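# Four arms hang a one-metre radiator on floor brackets

## Task

Set the one-metre-long radiator onto its floor-mounted brackets so that each of its lugs sits all the way down over its matching black tongue, covering that tongue completely from view.

## Robot and tools

Robots and cameras. Four identical i2rt Big YAM arms, arm1 to arm4, each with six joints, a five-finger right hand and a wrist camera (arm1_cam_wrist to arm4_cam_wrist). Two fixed room cameras, cam_high and cam_low, also exist. Calibrated foot (base_link) poses in the scene frame, metres: arm1 (-0.327, +0.619, +0.879), arm2 (-0.373, +0.201, +0.870), arm3 (-0.382, -0.191, +0.950), arm4 (-0.323, -0.605, +0.864); all feet are nearly unrotated and face their own +x. The hand reaches roughly 1.07 m from the joint1 axis.

Frame. One shared scene frame: origin on the floor, +z up, metres. Orientations are quaternions in w, x, y, z order. The hand point sits 0.045 m ahead of the palm; its +z runs along straightened fingers, +y points out of the palm, +x runs across the palm away from the thumb. With joints 1, 5, 6 at zero and the hand level and forward, the palm faces down with the thumb on the left. Near joint6 = -1.3 the wrist camera is on top with an upright picture.

move. Keys: arm1, arm2, arm3, arm4 (each that arm's own part; an arm left out gets nothing new) and cameras (list of names, or ["all"], or []). Inside an arm's part:
- joints: a dict of absolute targets by name. joint1_rad -2.879..2.879 (base yaw, + counter-clockwise from above), joint2_rad 0..3.141 (shoulder, + lifts then swings forward), joint3_rad 0..3.019 (elbow, + opens), joint4_rad -1.692..1.57 (hand pitch, + fingers up), joint5_rad -1.57..1.57 (sideways, + to arm's right), joint6_rad -2.094..2.094 (roll, + clockwise seen from behind), all radians. Hand keys hand_little, hand_ring, hand_middle, hand_index, hand_thumb_bend run -1 (curled) to +1 (straight); hand_thumb_turn -1 (opposite the fingers) to +1 (beside the palm); hand_force_limit -1..1 maps to about 0..10 N (15 N for thumb motors); hand_speed -0.96..1, full speed from +0.48 up.
- target: seven numbers [x, y, z, qw, qx, qy, qz], an absolute hand pose in the scene frame (metres), reached by a straight path starting from the current hand_target. When target is present, joints may carry only hand keys.
- speed: top path speed in m/s, 0.002..0.5 (default 0.25); rotation capped at twice this in rad/s. Only valid with target.
- min_time_s: 0.1..8 s, the minimum duration of that arm's joint motions.
All motions in a call start together; hand paths share one end time set by the slowest, lasting 0.5 to 10 s; a call never exceeds 15 s. Each step the commanded pose is clipped to 100 mm and 20 degrees from the measured hand, so hands lag, drift, overshoot speed near full stretch, and often finish a centimetre or more off. Paths ignore obstacles and other arms.

Other tools. wait {seconds: 0..10, cameras} lets time pass with no new command. zoom_image {camera, region: [x0, y0, x1, y1]} enlarges a pixel box (at most 504 by 504) of that camera's latest image; full images are 672x504, origin top-left. show_instructions shows reference pages. finished_scene {scene: current number} ends the scene permanently; the radiator must stay hung unaided.

Results. A "move" line names each arm sent motion, with done or its worst status. joint_status and hand_status words: done; off_target (stopped short, may still push); time_out (joints keep a nearby target and keep pushing; on_its_own lists them, and sending the reported position relieves it); not_followed (a self- or inter-arm collision check, or "pose unreachable", blocked the command; the arm may keep retrying); limit_stop_at_motor_heat (resend the target). Arms listed "as last shown" were not commanded and show old values. hand shows the measured hand pose, hand_target the pose the drives aim at. hand_stopped_by gives six words for little, ring, middle, index, thumb_bend, thumb_turn: moving, target, force, stalled, fault. The *_load_n values are fingertip forces in N (positive pushes open); a lost grip shows as loads near zero. Joint velocities are rad/s; joint torques include arm weight and have offsets, and numbers 3 and 4 wrap at ±28 N m. A MOTOR HOT line warns of heating; at 100 °C the arm collapses for 30 s or more.

Gripping. A finger motor only starts when its target changes by at least 0.002; it stops at the target or when load reaches hand_force_limit, then locks (holding at least 15 N). To grip tighter, raise the limit and send a further-closed target; to release, send a more open one. Close at hand_speed -0.94 or below for a soft grip; scenes begin at force limit 0 and speed -0.8. With the thumb turned in, the hand wraps objects about 0.035 to 0.065 m thick, or a handle down to 0.025 m. A bracket on the little-finger side of the wrist can strike things.

Avoid. Any hard contact between two robots, including one hand closing on another's fingers, ends the scene. Don't knock things off the work area or onto the floor, drop the radiator, release it while moving, slam into fixed objects, or strain fingers with heavy or fast-swung loads. Arms push on after contact and heat up when stretched, loaded or blocked. A refused call (out-of-range value) cancels the remaining move, wait and finished_scene calls in that reply; an unknown key only invalidates that call. Loose objects may occasionally be nudged by outside pushes.

Each tool is called after ">>>" as name(argument=value, ...) on one line, values as JSON.

Reference images:

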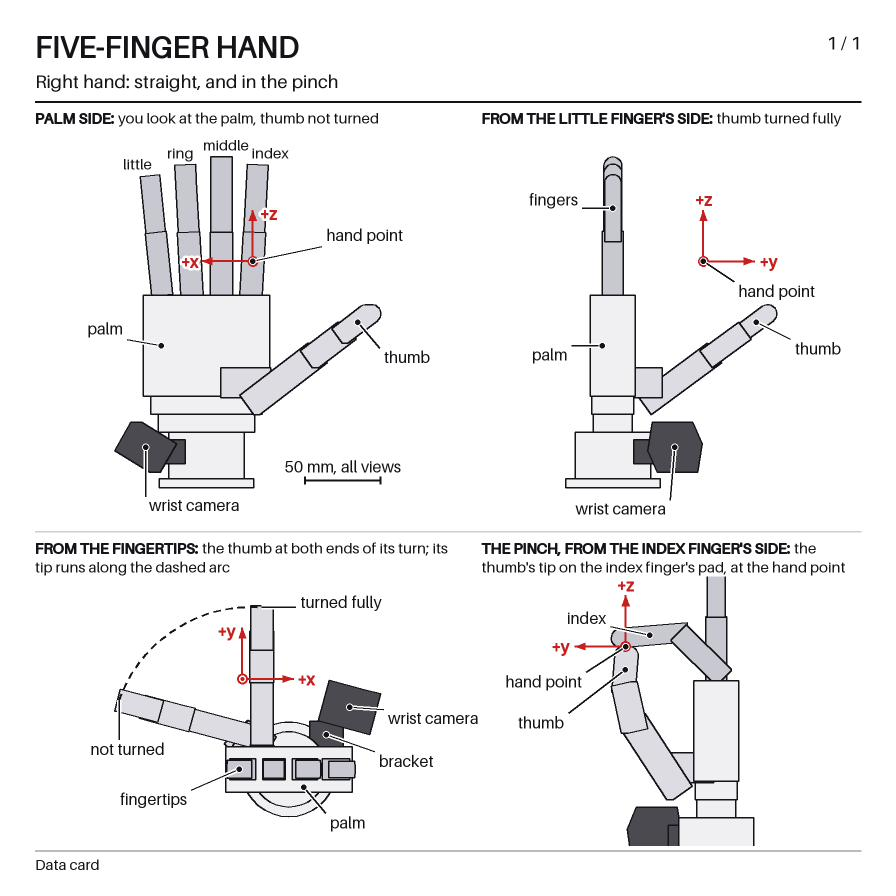

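## Session

>>> move()

Scene clock: 0.00 s.
Joint torques (N m): no reading
Heat: arm1: hottest joint5_rad 37 °C; arm2: hottest joint5_rad 36 °C; arm3: hottest joint4_rad 35 °C; arm4: hottest joint2_rad 38 °C.
Joint velocities: within noise
arm1.joint_positions: joint1_rad=-0.143 joint2_rad=+0.649 joint3_rad=+1.328 joint4_rad=-1.245 joint5_rad=-0.196 joint6_rad=-1.347 hand_little=+1.000 hand_ring=+1.000 hand_middle=+1.000 hand_index=+1.000 hand_thumb_turn=+1.000 hand_thumb_bend=+1.000 hand_force_limit=+0.000 hand_speed=-0.800
arm1.joint_status: not commanded
arm1.hand_stopped_by: target,target,target,target,target,target
arm1.little_load_n: 0.5
arm1.ring_load_n: 0.0
arm1.middle_load_n: 0.0
arm1.index_load_n: 0.0
arm1.thumb_bend_load_n: 0.0
arm1.thumb_turn_load_n: 0.0
arm1.hand: x=-0.0633 y=+0.5880 z=+1.3492 quat_wxyz=(-0.118, +0.869, -0.082, +0.473) (m; scene frame)
arm1.hand_target: x=-0.0635 y=+0.5881 z=+1.3632 quat_wxyz=(-0.119, +0.862, -0.080, +0.486) (m; scene frame)
arm1.hand_status: not commanded
arm2.joint_positions: joint1_rad=-0.120 joint2_rad=+0.549 joint3_rad=+1.321 joint4_rad=-1.417 joint5_rad=-0.137 joint6_rad=-1.410 hand_little=+1.000 hand_ring=+1.000 hand_middle=+1.000 hand_index=+1.000 hand_thumb_turn=+1.000 hand_thumb_bend=+1.000 hand_force_limit=+0.000 hand_speed=-0.800
arm2.joint_status: not commanded
arm2.hand_stopped_by: target,target,target,target,target,target
arm2.little_load_n: 0.0
arm2.ring_load_n: 0.0
arm2.middle_load_n: 0.0
arm2.index_load_n: 0.0
arm2.thumb_bend_load_n: 0.0
arm2.thumb_turn_load_n: 0.0
arm2.hand: x=-0.1754 y=+0.1501 z=+1.3262 quat_wxyz=(-0.070, +0.888, -0.094, +0.444) (m; scene frame)
arm2.hand_target: x=-0.1766 y=+0.1502 z=+1.3343 quat_wxyz=(-0.070, +0.884, -0.092, +0.453) (m; scene frame)
arm2.hand_status: not commanded
arm3.joint_positions: joint1_rad=-0.131 joint2_rad=+0.625 joint3_rad=+1.407 joint4_rad=-1.494 joint5_rad=-0.082 joint6_rad=-1.286 hand_little=+1.000 hand_ring=+1.000 hand_middle=+1.000 hand_index=+1.000 hand_thumb_turn=+1.000 hand_thumb_bend=+1.000 hand_force_limit=+0.000 hand_speed=-0.800
arm3.joint_status: not commanded
arm3.hand_stopped_by: target,target,target,target,target,target
arm3.little_load_n: 0.5
arm3.ring_load_n: 0.0
arm3.middle_load_n: 0.0
arm3.index_load_n: 0.0
arm3.thumb_bend_load_n: 0.0
arm3.thumb_turn_load_n: 0.0
arm3.hand: x=-0.1799 y=-0.2456 z=+1.4117 quat_wxyz=(-0.076, +0.897, -0.157, +0.405) (m; scene frame)
arm3.hand_target: x=-0.1799 y=-0.2456 z=+1.4216 quat_wxyz=(-0.077, +0.892, -0.156, +0.417) (m; scene frame)
arm3.hand_status: not commanded
arm4.joint_positions: joint1_rad=-0.073 joint2_rad=+0.595 joint3_rad=+1.418 joint4_rad=-1.260 joint5_rad=-0.092 joint6_rad=-0.961 hand_little=+1.000 hand_ring=+1.000 hand_middle=+1.000 hand_index=+1.000 hand_thumb_turn=+1.000 hand_thumb_bend=+1.000 hand_force_limit=+0.000 hand_speed=-0.800
arm4.joint_status: not commanded
arm4.hand_stopped_by: target,target,target,target,target,target
arm4.little_load_n: 0.0
arm4.ring_load_n: 0.0
arm4.middle_load_n: 0.0
arm4.index_load_n: 0.0
arm4.thumb_bend_load_n: 0.0
arm4.thumb_turn_load_n: 0.0
arm4.hand: x=-0.0946 y=-0.6269 z=+1.3727 quat_wxyz=(-0.176, +0.807, -0.252, +0.504) (m; scene frame)
arm4.hand_target: x=-0.0963 y=-0.6267 z=+1.3819 quat_wxyz=(-0.178, +0.802, -0.250, +0.513) (m; scene frame)
arm4.hand_status: not commanded
pictures: arm1_cam_wrist, arm2_cam_wrist, arm3_cam_wrist, arm4_cam_wrist, cam_high, cam_low

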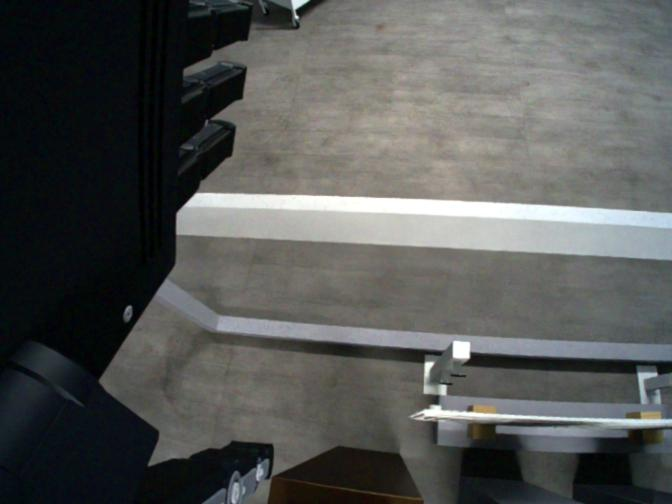

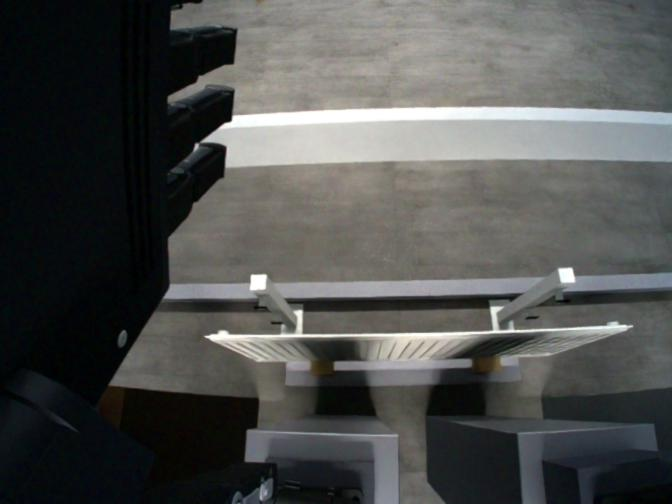

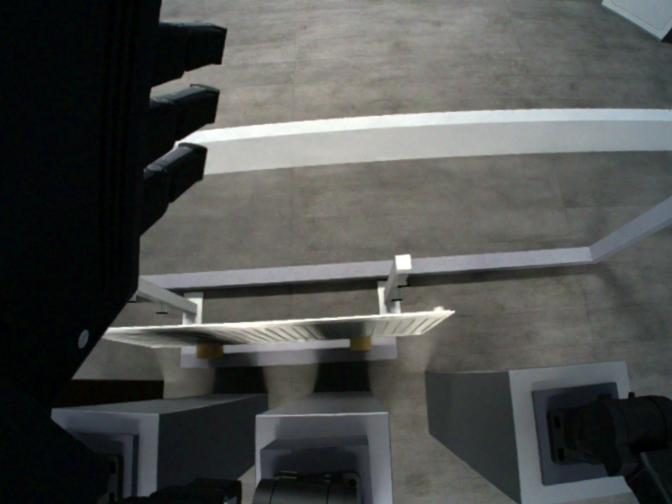

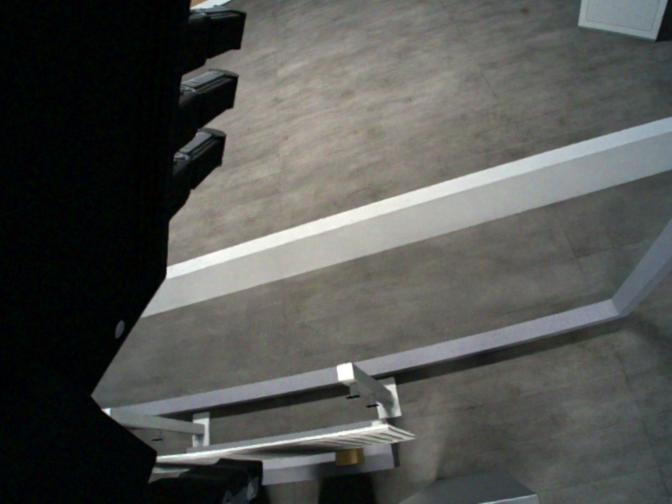

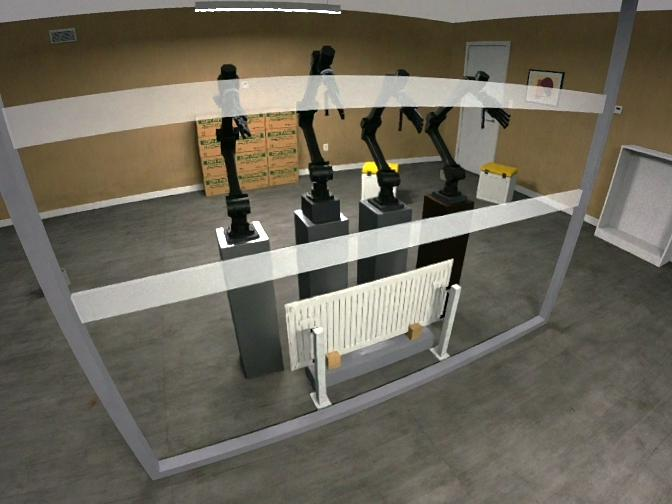

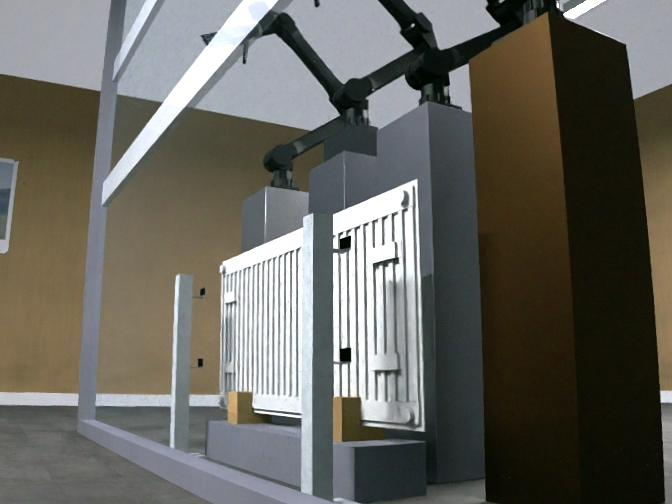

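>>> zoom_image(camera="cam_low", region=[160, 170, 440, 500])

>>> zoom_image(camera="cam_high", region=[270, 220, 490, 420])

>>> zoom_image(camera="arm2_cam_wrist", region=[190, 250, 650, 400])

>>> zoom_image(camera="arm1_cam_wrist", region=[400, 320, 672, 480])

>>> zoom_image(camera="arm3_cam_wrist", region=[100, 240, 480, 400])

Scaled by 1.527 from the camera's 672x504 image, which has a finer 960x720 frame.

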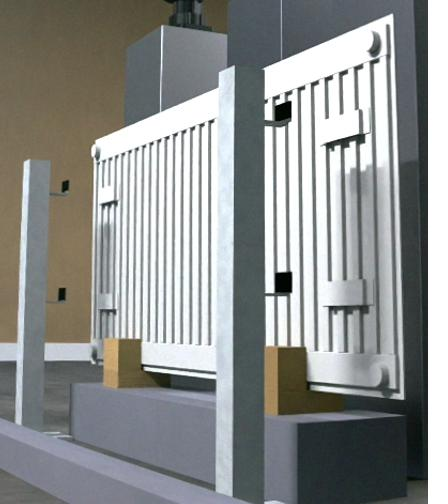

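Scaled by 2.291 from the camera's 672x504 image, which has a finer 960x720 frame.

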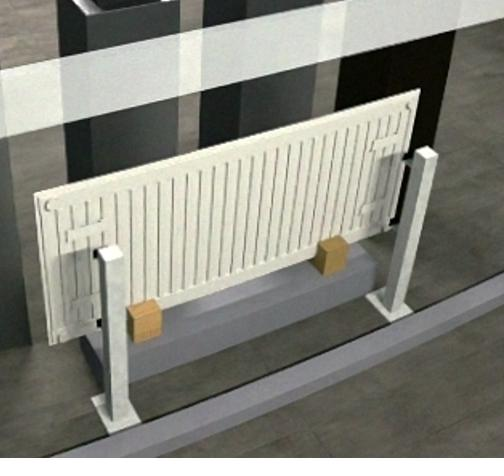

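Scaled by 1.096 from the camera's 672x504 image, which has a finer 960x720 frame.

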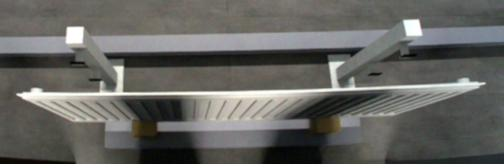

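Scaled by 1.853 from the camera's 672x504 image, which has a finer 960x720 frame.

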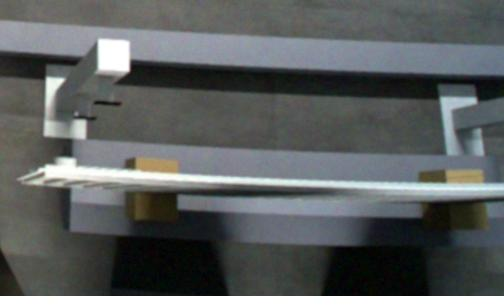

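Scaled by 1.326 from the camera's 672x504 image, which has a finer 960x720 frame.

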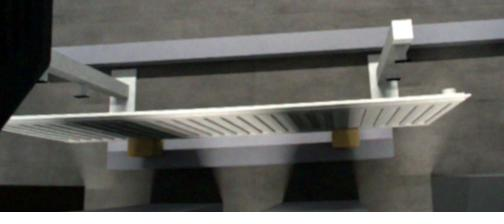

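>>> move(arm2={"target": [-0.05, 0.16, 0.92, 0, 0.7071, -0.7071, 0], "speed": 0.4}, arm3={"target": [-0.05, -0.16, 0.92, 0, 0.7071, -0.7071, 0], "speed": 0.4}, cameras=["all"])

Scene clock: 9.77 s.
Joint torques (N m): arm1=[0.32 1.79 8.49 1.69 -0.08 -0.14] | arm2=[-0.91 -10.4 9.8 0.61 -0.02 0.21] | arm3=[-2.26 -11.4 8.98 0.55 -0.14 0.15] | arm4=[1.67 0.56 9.47 2.09 -0.04 -0.14]
Heat: arm1: hottest joint5_rad 37 °C; arm2: hottest joint3_rad 36 °C; arm3: hottest joint4_rad 35 °C; arm4: hottest joint2_rad 38 °C.
move: arm2 off_target; arm3 off_target
Joint velocities: within noise
arm1, arm4: as last shown
arm1.little_load_n: 0.0
arm2.joint_positions: joint1_rad=-0.182 joint2_rad=+1.492 joint3_rad=+0.936 joint4_rad=-1.046 joint5_rad=+0.001 joint6_rad=-0.200 hand_little=+1.000 hand_ring=+1.000 hand_middle=+1.000 hand_index=+1.000 hand_thumb_turn=+1.000 hand_thumb_bend=+1.000 hand_force_limit=+0.000 hand_speed=-0.800
arm2.joint_status: not commanded
arm2.hand_stopped_by: target,target,target,target,target,target
arm2.little_load_n: 0.0
arm2.ring_load_n: 0.0
arm2.middle_load_n: 0.0
arm2.index_load_n: 0.0
arm2.thumb_bend_load_n: 0.0
arm2.thumb_turn_load_n: 0.0
arm2.hand: x=-0.0646 y=+0.1630 z=+0.9160 quat_wxyz=(+0.009, +0.714, -0.700, -0.012) (m; scene frame)
arm2.hand_target: x=-0.0503 y=+0.1599 z=+0.9202 quat_wxyz=(+0.000, +0.707, -0.707, +0.000) (m; scene frame)
arm2.hand_status: off_target (0.015 m and 2.1 deg from the pose sent, 0.425 m and 92.1 deg at the start)
arm3.joint_positions: joint1_rad=-0.015 joint2_rad=+1.621 joint3_rad=+0.837 joint4_rad=-0.813 joint5_rad=+0.005 joint6_rad=-0.006 hand_little=+1.000 hand_ring=+1.000 hand_middle=+1.000 hand_index=+1.000 hand_thumb_turn=+1.000 hand_thumb_bend=+1.000 hand_force_limit=+0.000 hand_speed=-0.800
arm3.joint_status: not commanded
arm3.hand_stopped_by: target,target,target,target,target,target
arm3.little_load_n: 0.0
arm3.ring_load_n: 0.0
arm3.middle_load_n: 0.0
arm3.index_load_n: 0.0
arm3.thumb_bend_load_n: 0.0
arm3.thumb_turn_load_n: 0.0
arm3.hand: x=-0.0712 y=-0.1567 z=+0.9156 quat_wxyz=(+0.014, +0.716, -0.698, -0.012) (m; scene frame)
arm3.hand_target: x=-0.0505 y=-0.1602 z=+0.9204 quat_wxyz=(+0.000, +0.707, -0.707, +0.000) (m; scene frame)
arm3.hand_status: off_target (0.022 m and 2.6 deg from the pose sent, 0.516 m and 83.6 deg at the start)
pictures: arm1_cam_wrist, arm2_cam_wrist, arm3_cam_wrist, arm4_cam_wrist, cam_high, cam_low

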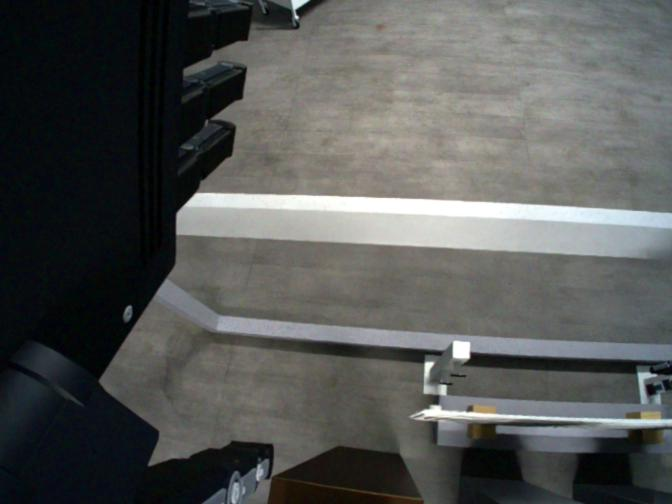

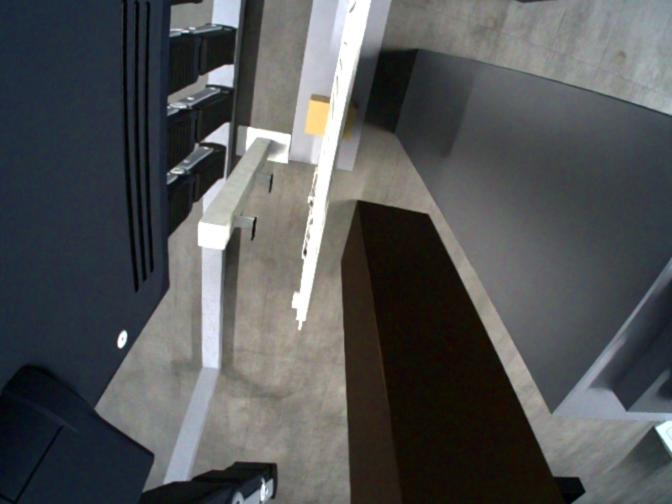

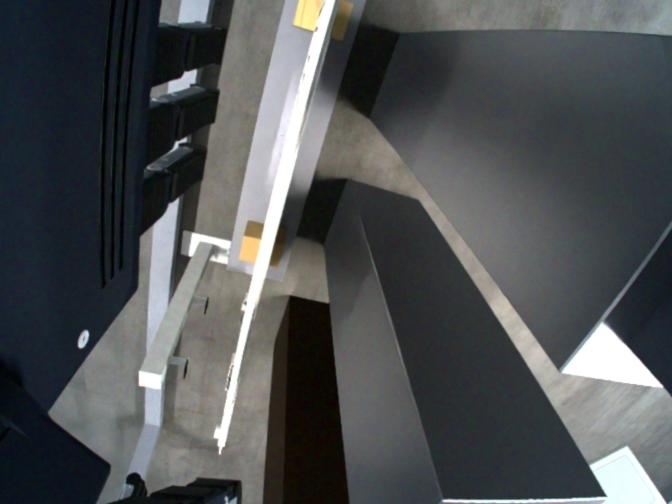

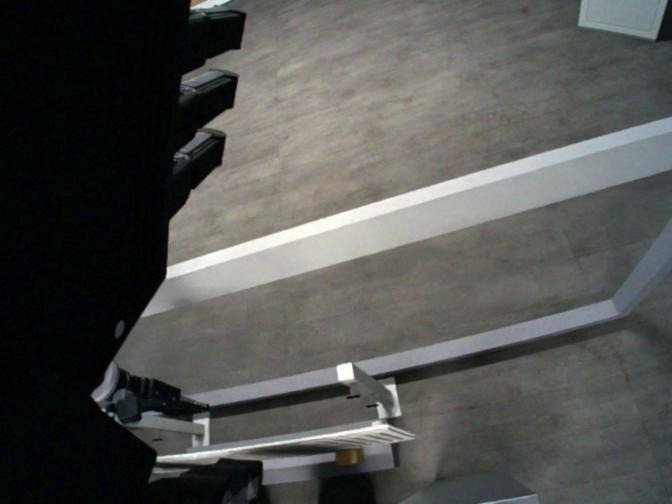

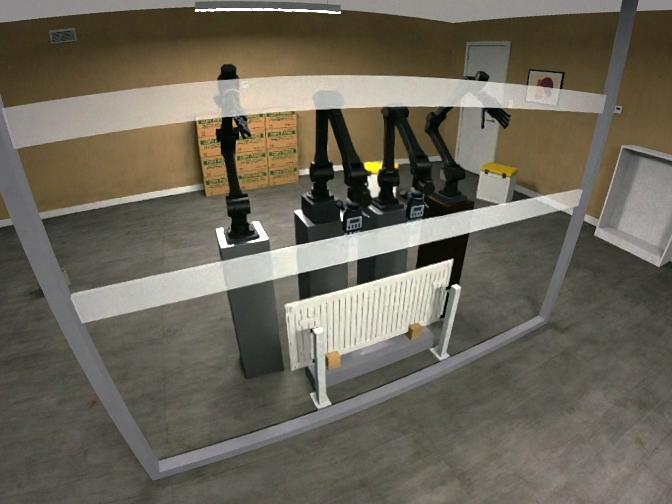

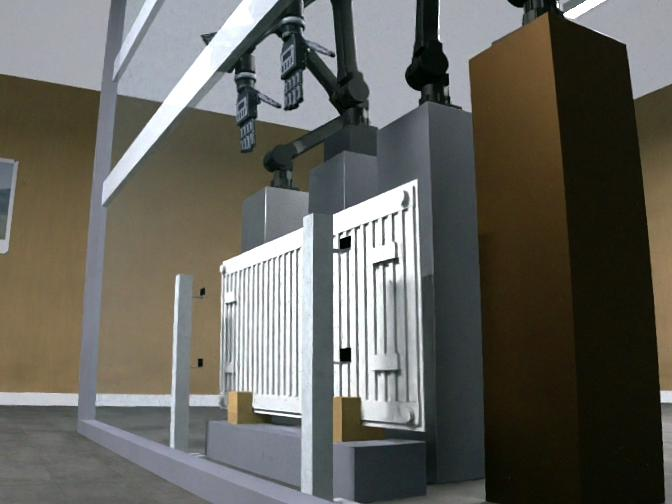

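>>> zoom_image(camera="arm2_cam_wrist", region=[180, 80, 400, 350])

>>> zoom_image(camera="arm3_cam_wrist", region=[120, 180, 360, 460])

>>> zoom_image(camera="arm2_cam_wrist", region=[280, 0, 400, 150])

Scaled by 1.867 from the camera's 672x504 image, which has a finer 960x720 frame.

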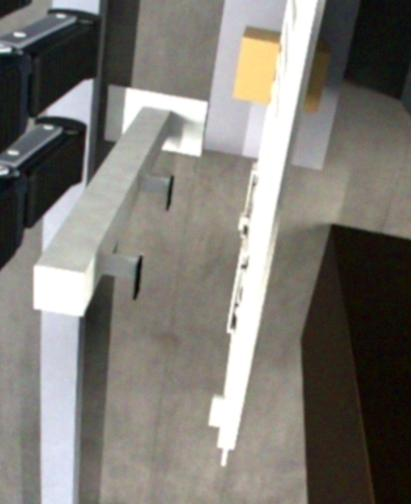

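Scaled by 1.800 from the camera's 672x504 image, which has a finer 960x720 frame.

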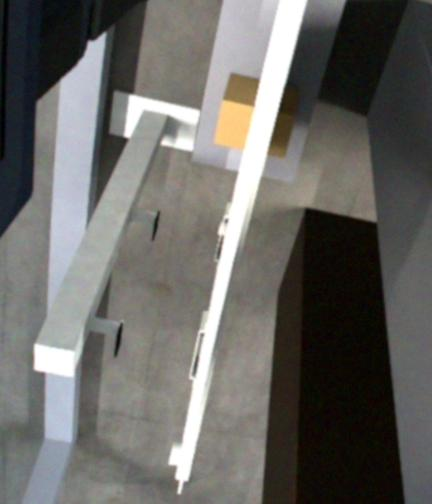

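Scaled by 3.360 from the camera's 672x504 image, which has a finer 960x720 frame.

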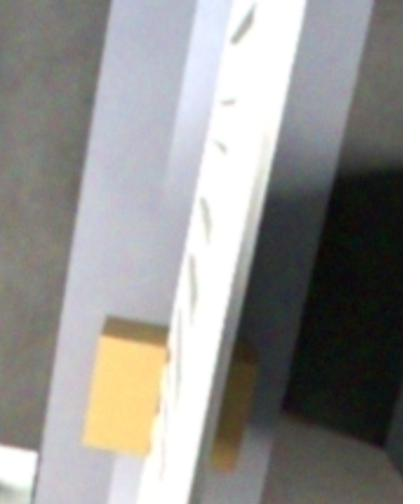

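>>> move(arm2={"target": [-0.065, 0.16, 0.83, 0, 0.7071, -0.7071, 0], "speed": 0.2, "joints": {"hand_thumb_turn": -1, "hand_speed": 0}}, arm3={"target": [-0.065, -0.16, 0.83, 0, 0.7071, -0.7071, 0], "speed": 0.2, "joints": {"hand_thumb_turn": -1, "hand_speed": 0}}, cameras=["arm1_cam_wrist", "arm2_cam_wrist", "arm3_cam_wrist", "arm4_cam_wrist", "cam_low", "cam_high"])

Scene clock: 17.67 s.
Joint torques (N m): arm1=[0.21 1.67 8.44 1.69 -0.08 -0.13] | arm2=[-1.03 -10.29 6.37 0.68 0.01 0.14] | arm3=[-2.26 -11.99 4.27 0.65 -0.13 0.12] | arm4=[1.32 0.85 9.57 2.04 0.03 -0.14]
Heat: arm1: hottest joint5_rad 37 °C; arm2: hottest joint3_rad 37 °C; arm3: hottest joint4_rad 35 °C; arm4: hottest joint2_rad 38 °C.
move: arm2 done; arm3 done
Joint velocities: within noise
arm1, arm4: as last shown
arm2.joint_positions: joint1_rad=-0.187 joint2_rad=+1.617 joint3_rad=+0.821 joint4_rad=-0.773 joint5_rad=+0.001 joint6_rad=-0.199 hand_little=+1.000 hand_ring=+1.000 hand_middle=+1.000 hand_index=+1.000 hand_thumb_turn=-1.000 hand_thumb_bend=+1.000 hand_force_limit=+0.000 hand_speed=+0.000
arm2.joint_status: all done
arm2.hand_stopped_by: target,target,target,target,target,target
arm2.little_load_n: 0.0
arm2.ring_load_n: 0.0
arm2.middle_load_n: 0.0
arm2.index_load_n: 0.0
arm2.thumb_bend_load_n: 0.0
arm2.thumb_turn_load_n: 0.0
arm2.hand: x=-0.0658 y=+0.1617 z=+0.8347 quat_wxyz=(+0.000, +0.712, -0.702, +0.001) (m; scene frame)
arm2.hand_target: x=-0.0652 y=+0.1601 z=+0.8301 quat_wxyz=(+0.000, +0.707, -0.707, +0.000) (m; scene frame)
arm2.hand_status: done (0.005 m and 0.8 deg from the pose sent, 0.086 m and 2.1 deg at the start)
arm3.joint_positions: joint1_rad=-0.015 joint2_rad=+1.806 joint3_rad=+0.785 joint4_rad=-0.533 joint5_rad=+0.005 joint6_rad=-0.004 hand_little=+1.000 hand_ring=+1.000 hand_middle=+1.000 hand_index=+1.000 hand_thumb_turn=-1.000 hand_thumb_bend=+1.000 hand_force_limit=+0.000 hand_speed=+0.000
arm3.joint_status: all done
arm3.hand_stopped_by: target,target,target,target,target,target
arm3.little_load_n: 0.0
arm3.ring_load_n: 0.0
arm3.middle_load_n: 0.0
arm3.index_load_n: 0.0
arm3.thumb_bend_load_n: 0.0
arm3.thumb_turn_load_n: 0.0
arm3.hand: x=-0.0644 y=-0.1562 z=+0.8343 quat_wxyz=(+0.000, +0.715, -0.699, +0.002) (m; scene frame)
arm3.hand_target: x=-0.0651 y=-0.1600 z=+0.8301 quat_wxyz=(+0.000, +0.707, -0.707, +0.000) (m; scene frame)
arm3.hand_status: done (0.006 m and 1.3 deg from the pose sent, 0.086 m and 2.6 deg at the start)
arm4.little_load_n: 0.5
pictures: arm1_cam_wrist, arm2_cam_wrist, arm3_cam_wrist, arm4_cam_wrist, cam_high, cam_low

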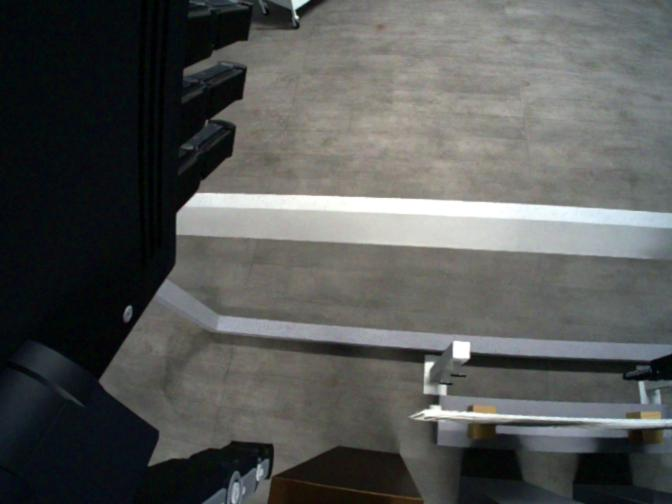

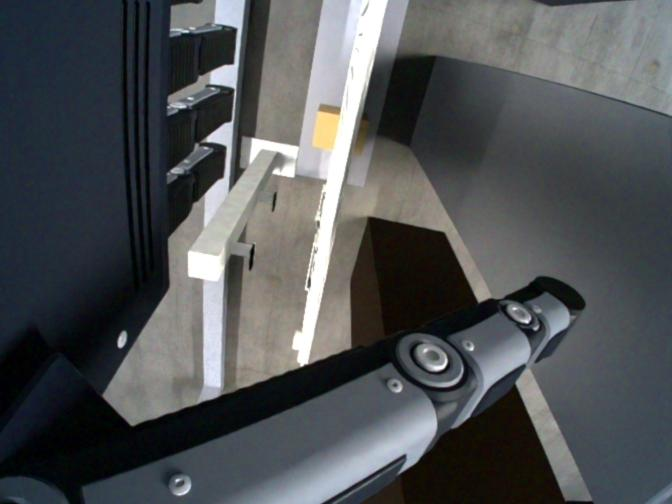

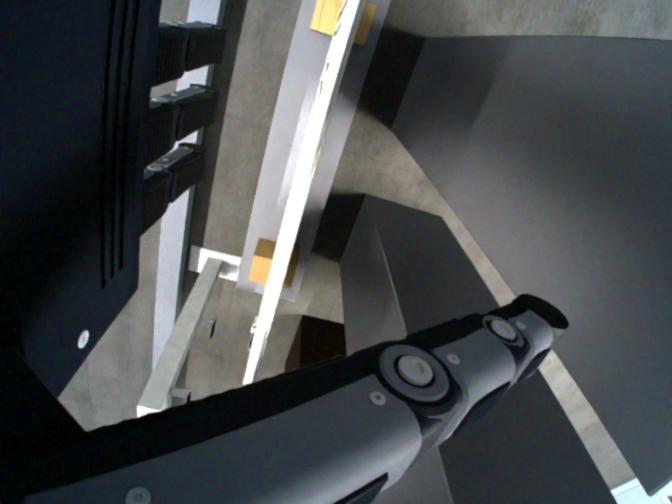

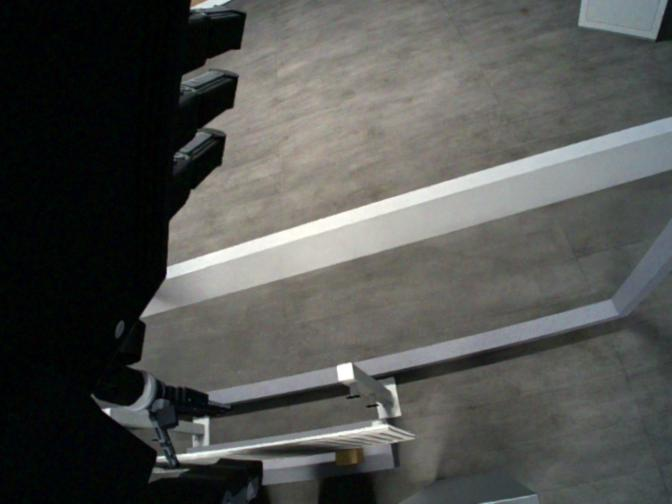

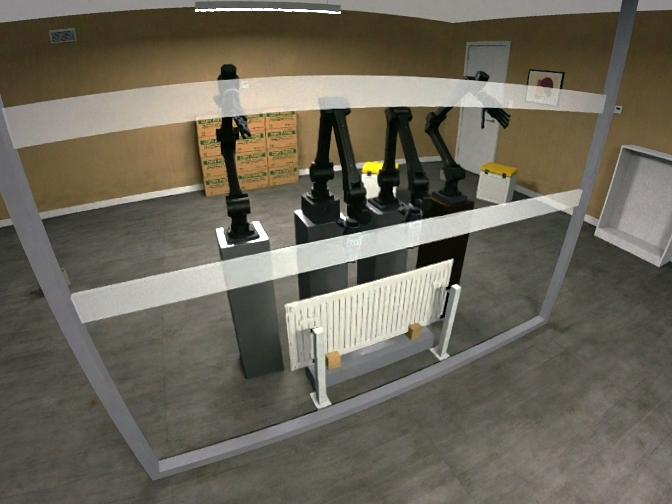

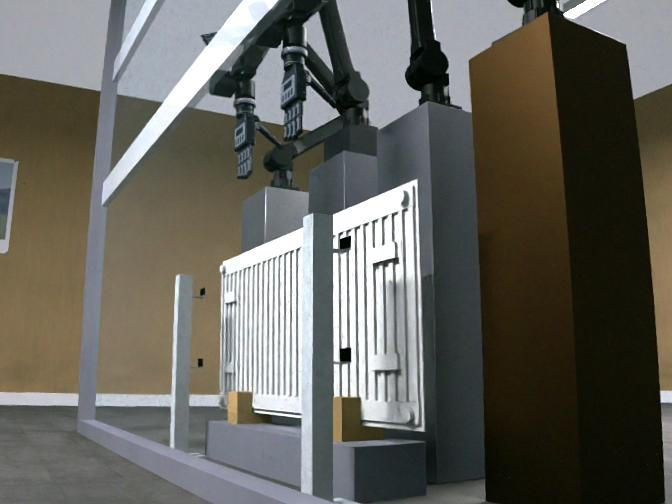

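>>> move(arm2={"target": [-0.07, 0.16, 0.73, 0, 0.7071, -0.7071, 0], "speed": 0.15}, arm3={"target": [-0.06, -0.16, 0.73, 0, 0.7071, -0.7071, 0], "speed": 0.15}, cameras=["arm2_cam_wrist", "arm3_cam_wrist", "cam_low", "cam_high"])

>>> zoom_image(camera="cam_low", region=[180, 100, 440, 300])

>>> zoom_image(camera="cam_high", region=[270, 180, 490, 400])

Scene clock: 20.73 s.
Joint torques (N m): arm1=[0.38 1.67 8.47 1.65 -0.07 -0.13] | arm2=[-1.03 -11.58 4.12 0.69 0.01 0.1] | arm3=[-2.37 -13.68 3.74 0.58 -0.12 0.11] | arm4=[1.85 -0.32 9.47 2.25 0.02 -0.13]
Heat: arm1: hottest joint2_rad 36 °C; arm2: hottest joint3_rad 37 °C; arm3: hottest joint4_rad 35 °C; arm4: hottest joint2_rad 38 °C.
move: arm2 done; arm3 off_target
Joint velocities: within noise
arm1, arm4: as last shown
arm2.joint_positions: joint1_rad=-0.188 joint2_rad=+1.864 joint3_rad=+0.768 joint4_rad=-0.470 joint5_rad=+0.001 joint6_rad=-0.199 hand_little=+1.000 hand_ring=+1.000 hand_middle=+1.000 hand_index=+1.000 hand_thumb_turn=-1.000 hand_thumb_bend=+1.000 hand_force_limit=+0.000 hand_speed=+0.000
arm2.joint_status: not commanded
arm2.hand_stopped_by: target,target,target,target,target,target
arm2.little_load_n: 0.0
arm2.ring_load_n: 0.0
arm2.middle_load_n: 0.0
arm2.index_load_n: 0.0
arm2.thumb_bend_load_n: 0.0
arm2.thumb_turn_load_n: 0.0
arm2.hand: x=-0.0681 y=+0.1616 z=+0.7355 quat_wxyz=(-0.001, +0.711, -0.703, +0.003) (m; scene frame)
arm2.hand_target: x=-0.0699 y=+0.1600 z=+0.7302 quat_wxyz=(+0.000, +0.707, -0.707, +0.000) (m; scene frame)
arm2.hand_status: done (0.006 m and 0.8 deg from the pose sent, 0.105 m and 0.8 deg at the start)
arm3.joint_positions: joint1_rad=-0.015 joint2_rad=+2.101 joint3_rad=+0.807 joint4_rad=-0.278 joint5_rad=+0.005 joint6_rad=-0.004 hand_little=+1.000 hand_ring=+1.000 hand_middle=+1.000 hand_index=+1.000 hand_thumb_turn=-1.000 hand_thumb_bend=+1.000 hand_force_limit=+0.000 hand_speed=+0.000
arm3.joint_status: not commanded
arm3.hand_stopped_by: target,target,target,target,target,target
arm3.little_load_n: 0.0
arm3.ring_load_n: 0.0
arm3.middle_load_n: 0.0
arm3.index_load_n: 0.0
arm3.thumb_bend_load_n: 0.0
arm3.thumb_turn_load_n: 0.0
arm3.hand: x=-0.0695 y=-0.1560 z=+0.7338 quat_wxyz=(+0.006, +0.715, -0.699, -0.004) (m; scene frame)
arm3.hand_target: x=-0.0602 y=-0.1601 z=+0.7303 quat_wxyz=(+0.000, +0.707, -0.707, +0.000) (m; scene frame)
arm3.hand_status: off_target (0.011 m and 1.5 deg from the pose sent, 0.104 m and 1.3 deg at the start)
arm4.little_load_n: 0.0
arm4.thumb_bend_load_n: -0.5
pictures: arm2_cam_wrist, arm3_cam_wrist, cam_high, cam_low

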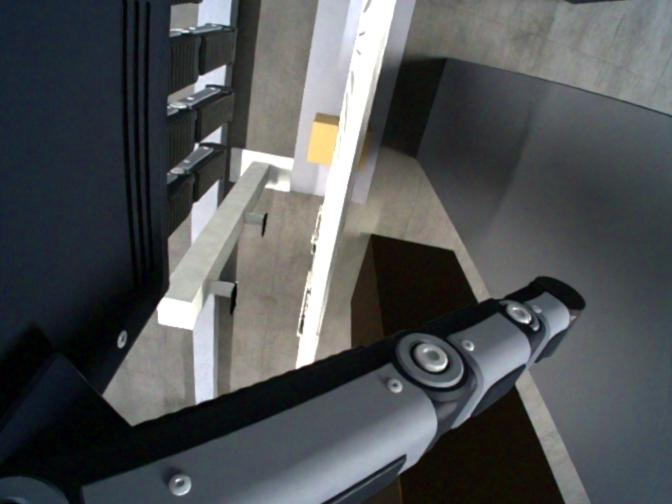

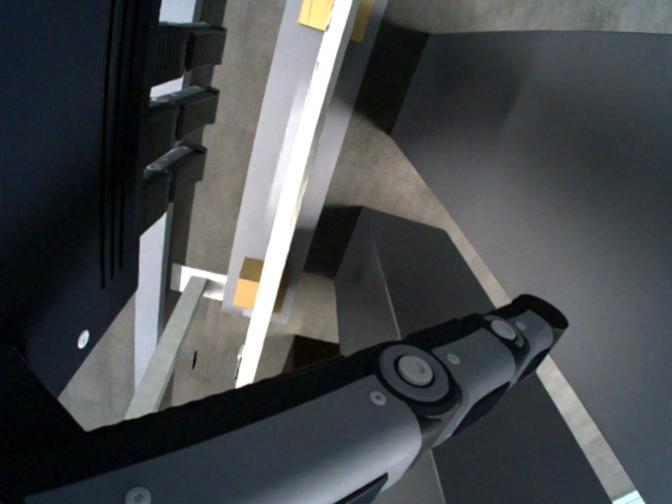

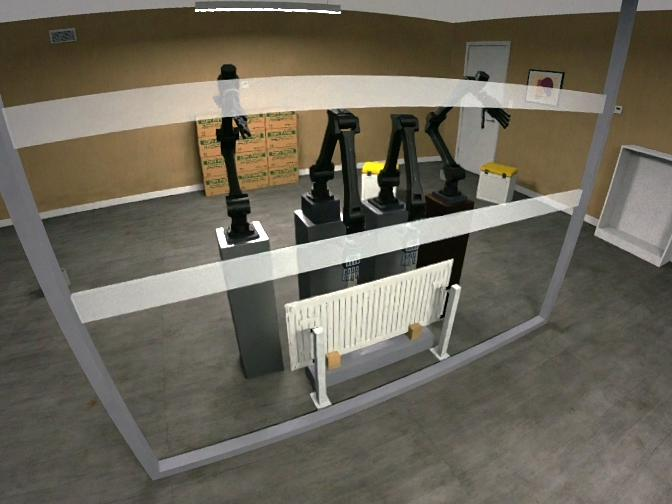

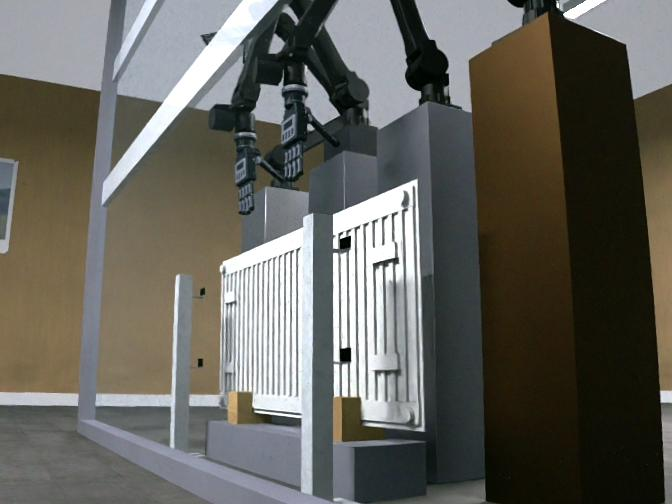

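Scaled by 1.938 from the camera's 672x504 image, which has a finer 960x720 frame.

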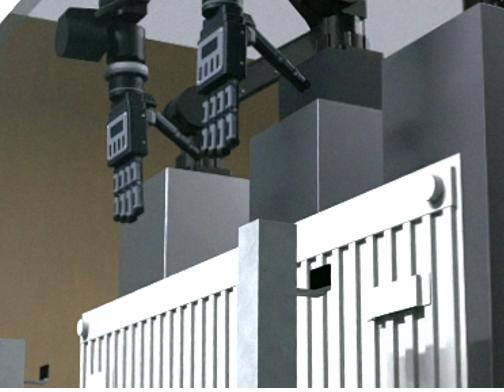

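Scaled by 2.291 from the camera's 672x504 image, which has a finer 960x720 frame.

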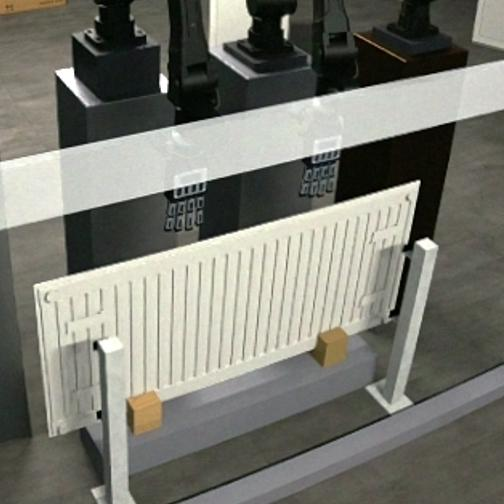

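>>> zoom_image(camera="arm2_cam_wrist", region=[200, 0, 450, 200])

>>> zoom_image(camera="arm2_cam_wrist", region=[140, 180, 400, 400])

>>> zoom_image(camera="arm3_cam_wrist", region=[200, 0, 450, 200])

>>> zoom_image(camera="arm3_cam_wrist", region=[110, 180, 370, 430])

Scaled by 2.016 from the camera's 672x504 image, which has a finer 960x720 frame.

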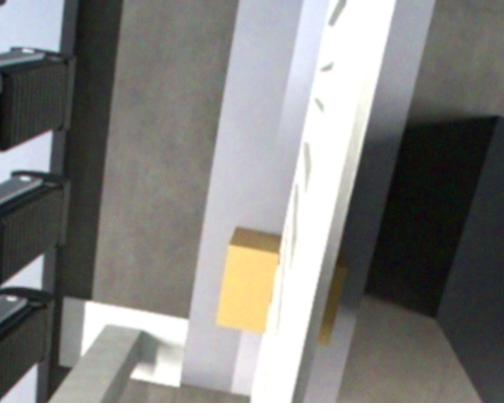

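Scaled by 1.938 from the camera's 672x504 image, which has a finer 960x720 frame.

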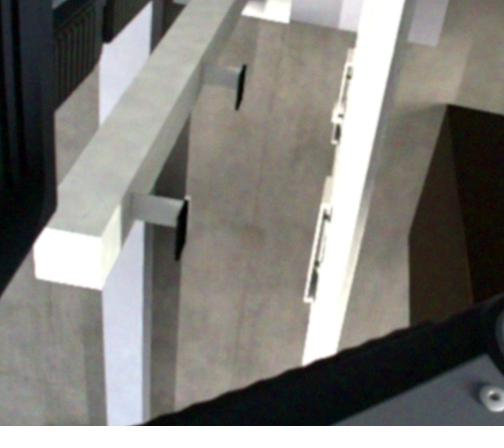

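Scaled by 2.016 from the camera's 672x504 image, which has a finer 960x720 frame.

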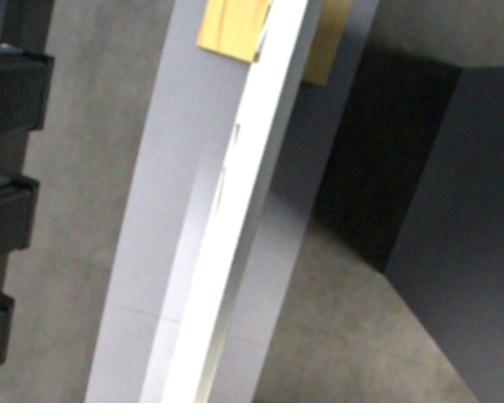

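Scaled by 1.938 from the camera's 672x504 image, which has a finer 960x720 frame.

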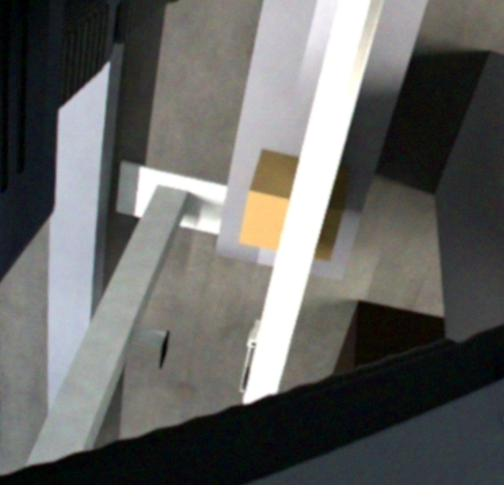

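>>> zoom_image(camera="arm2_cam_wrist", region=[190, 200, 350, 350])

>>> zoom_image(camera="cam_low", region=[300, 170, 430, 300])

>>> zoom_image(camera="cam_low", region=[165, 250, 265, 380])

>>> zoom_image(camera="cam_low", region=[300, 300, 430, 450])

Scaled by 3.150 from the camera's 672x504 image, which has a finer 960x720 frame.

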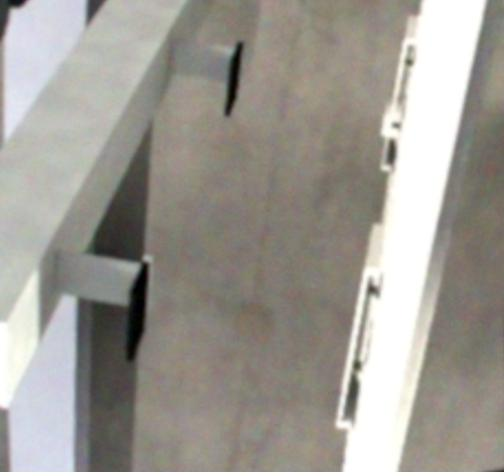

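Scaled by 3.877 from the camera's 672x504 image, which has a finer 960x720 frame.

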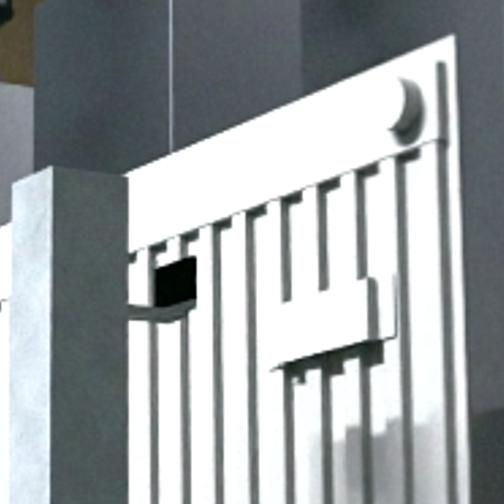

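Scaled by 3.877 from the camera's 672x504 image, which has a finer 960x720 frame.

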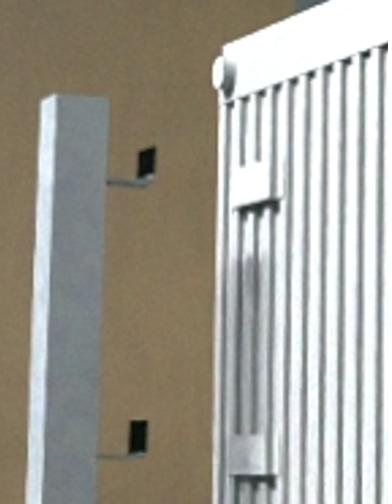

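Scaled by 3.360 from the camera's 672x504 image, which has a finer 960x720 frame.

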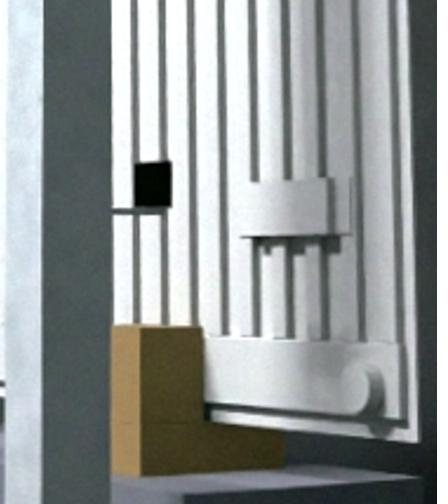

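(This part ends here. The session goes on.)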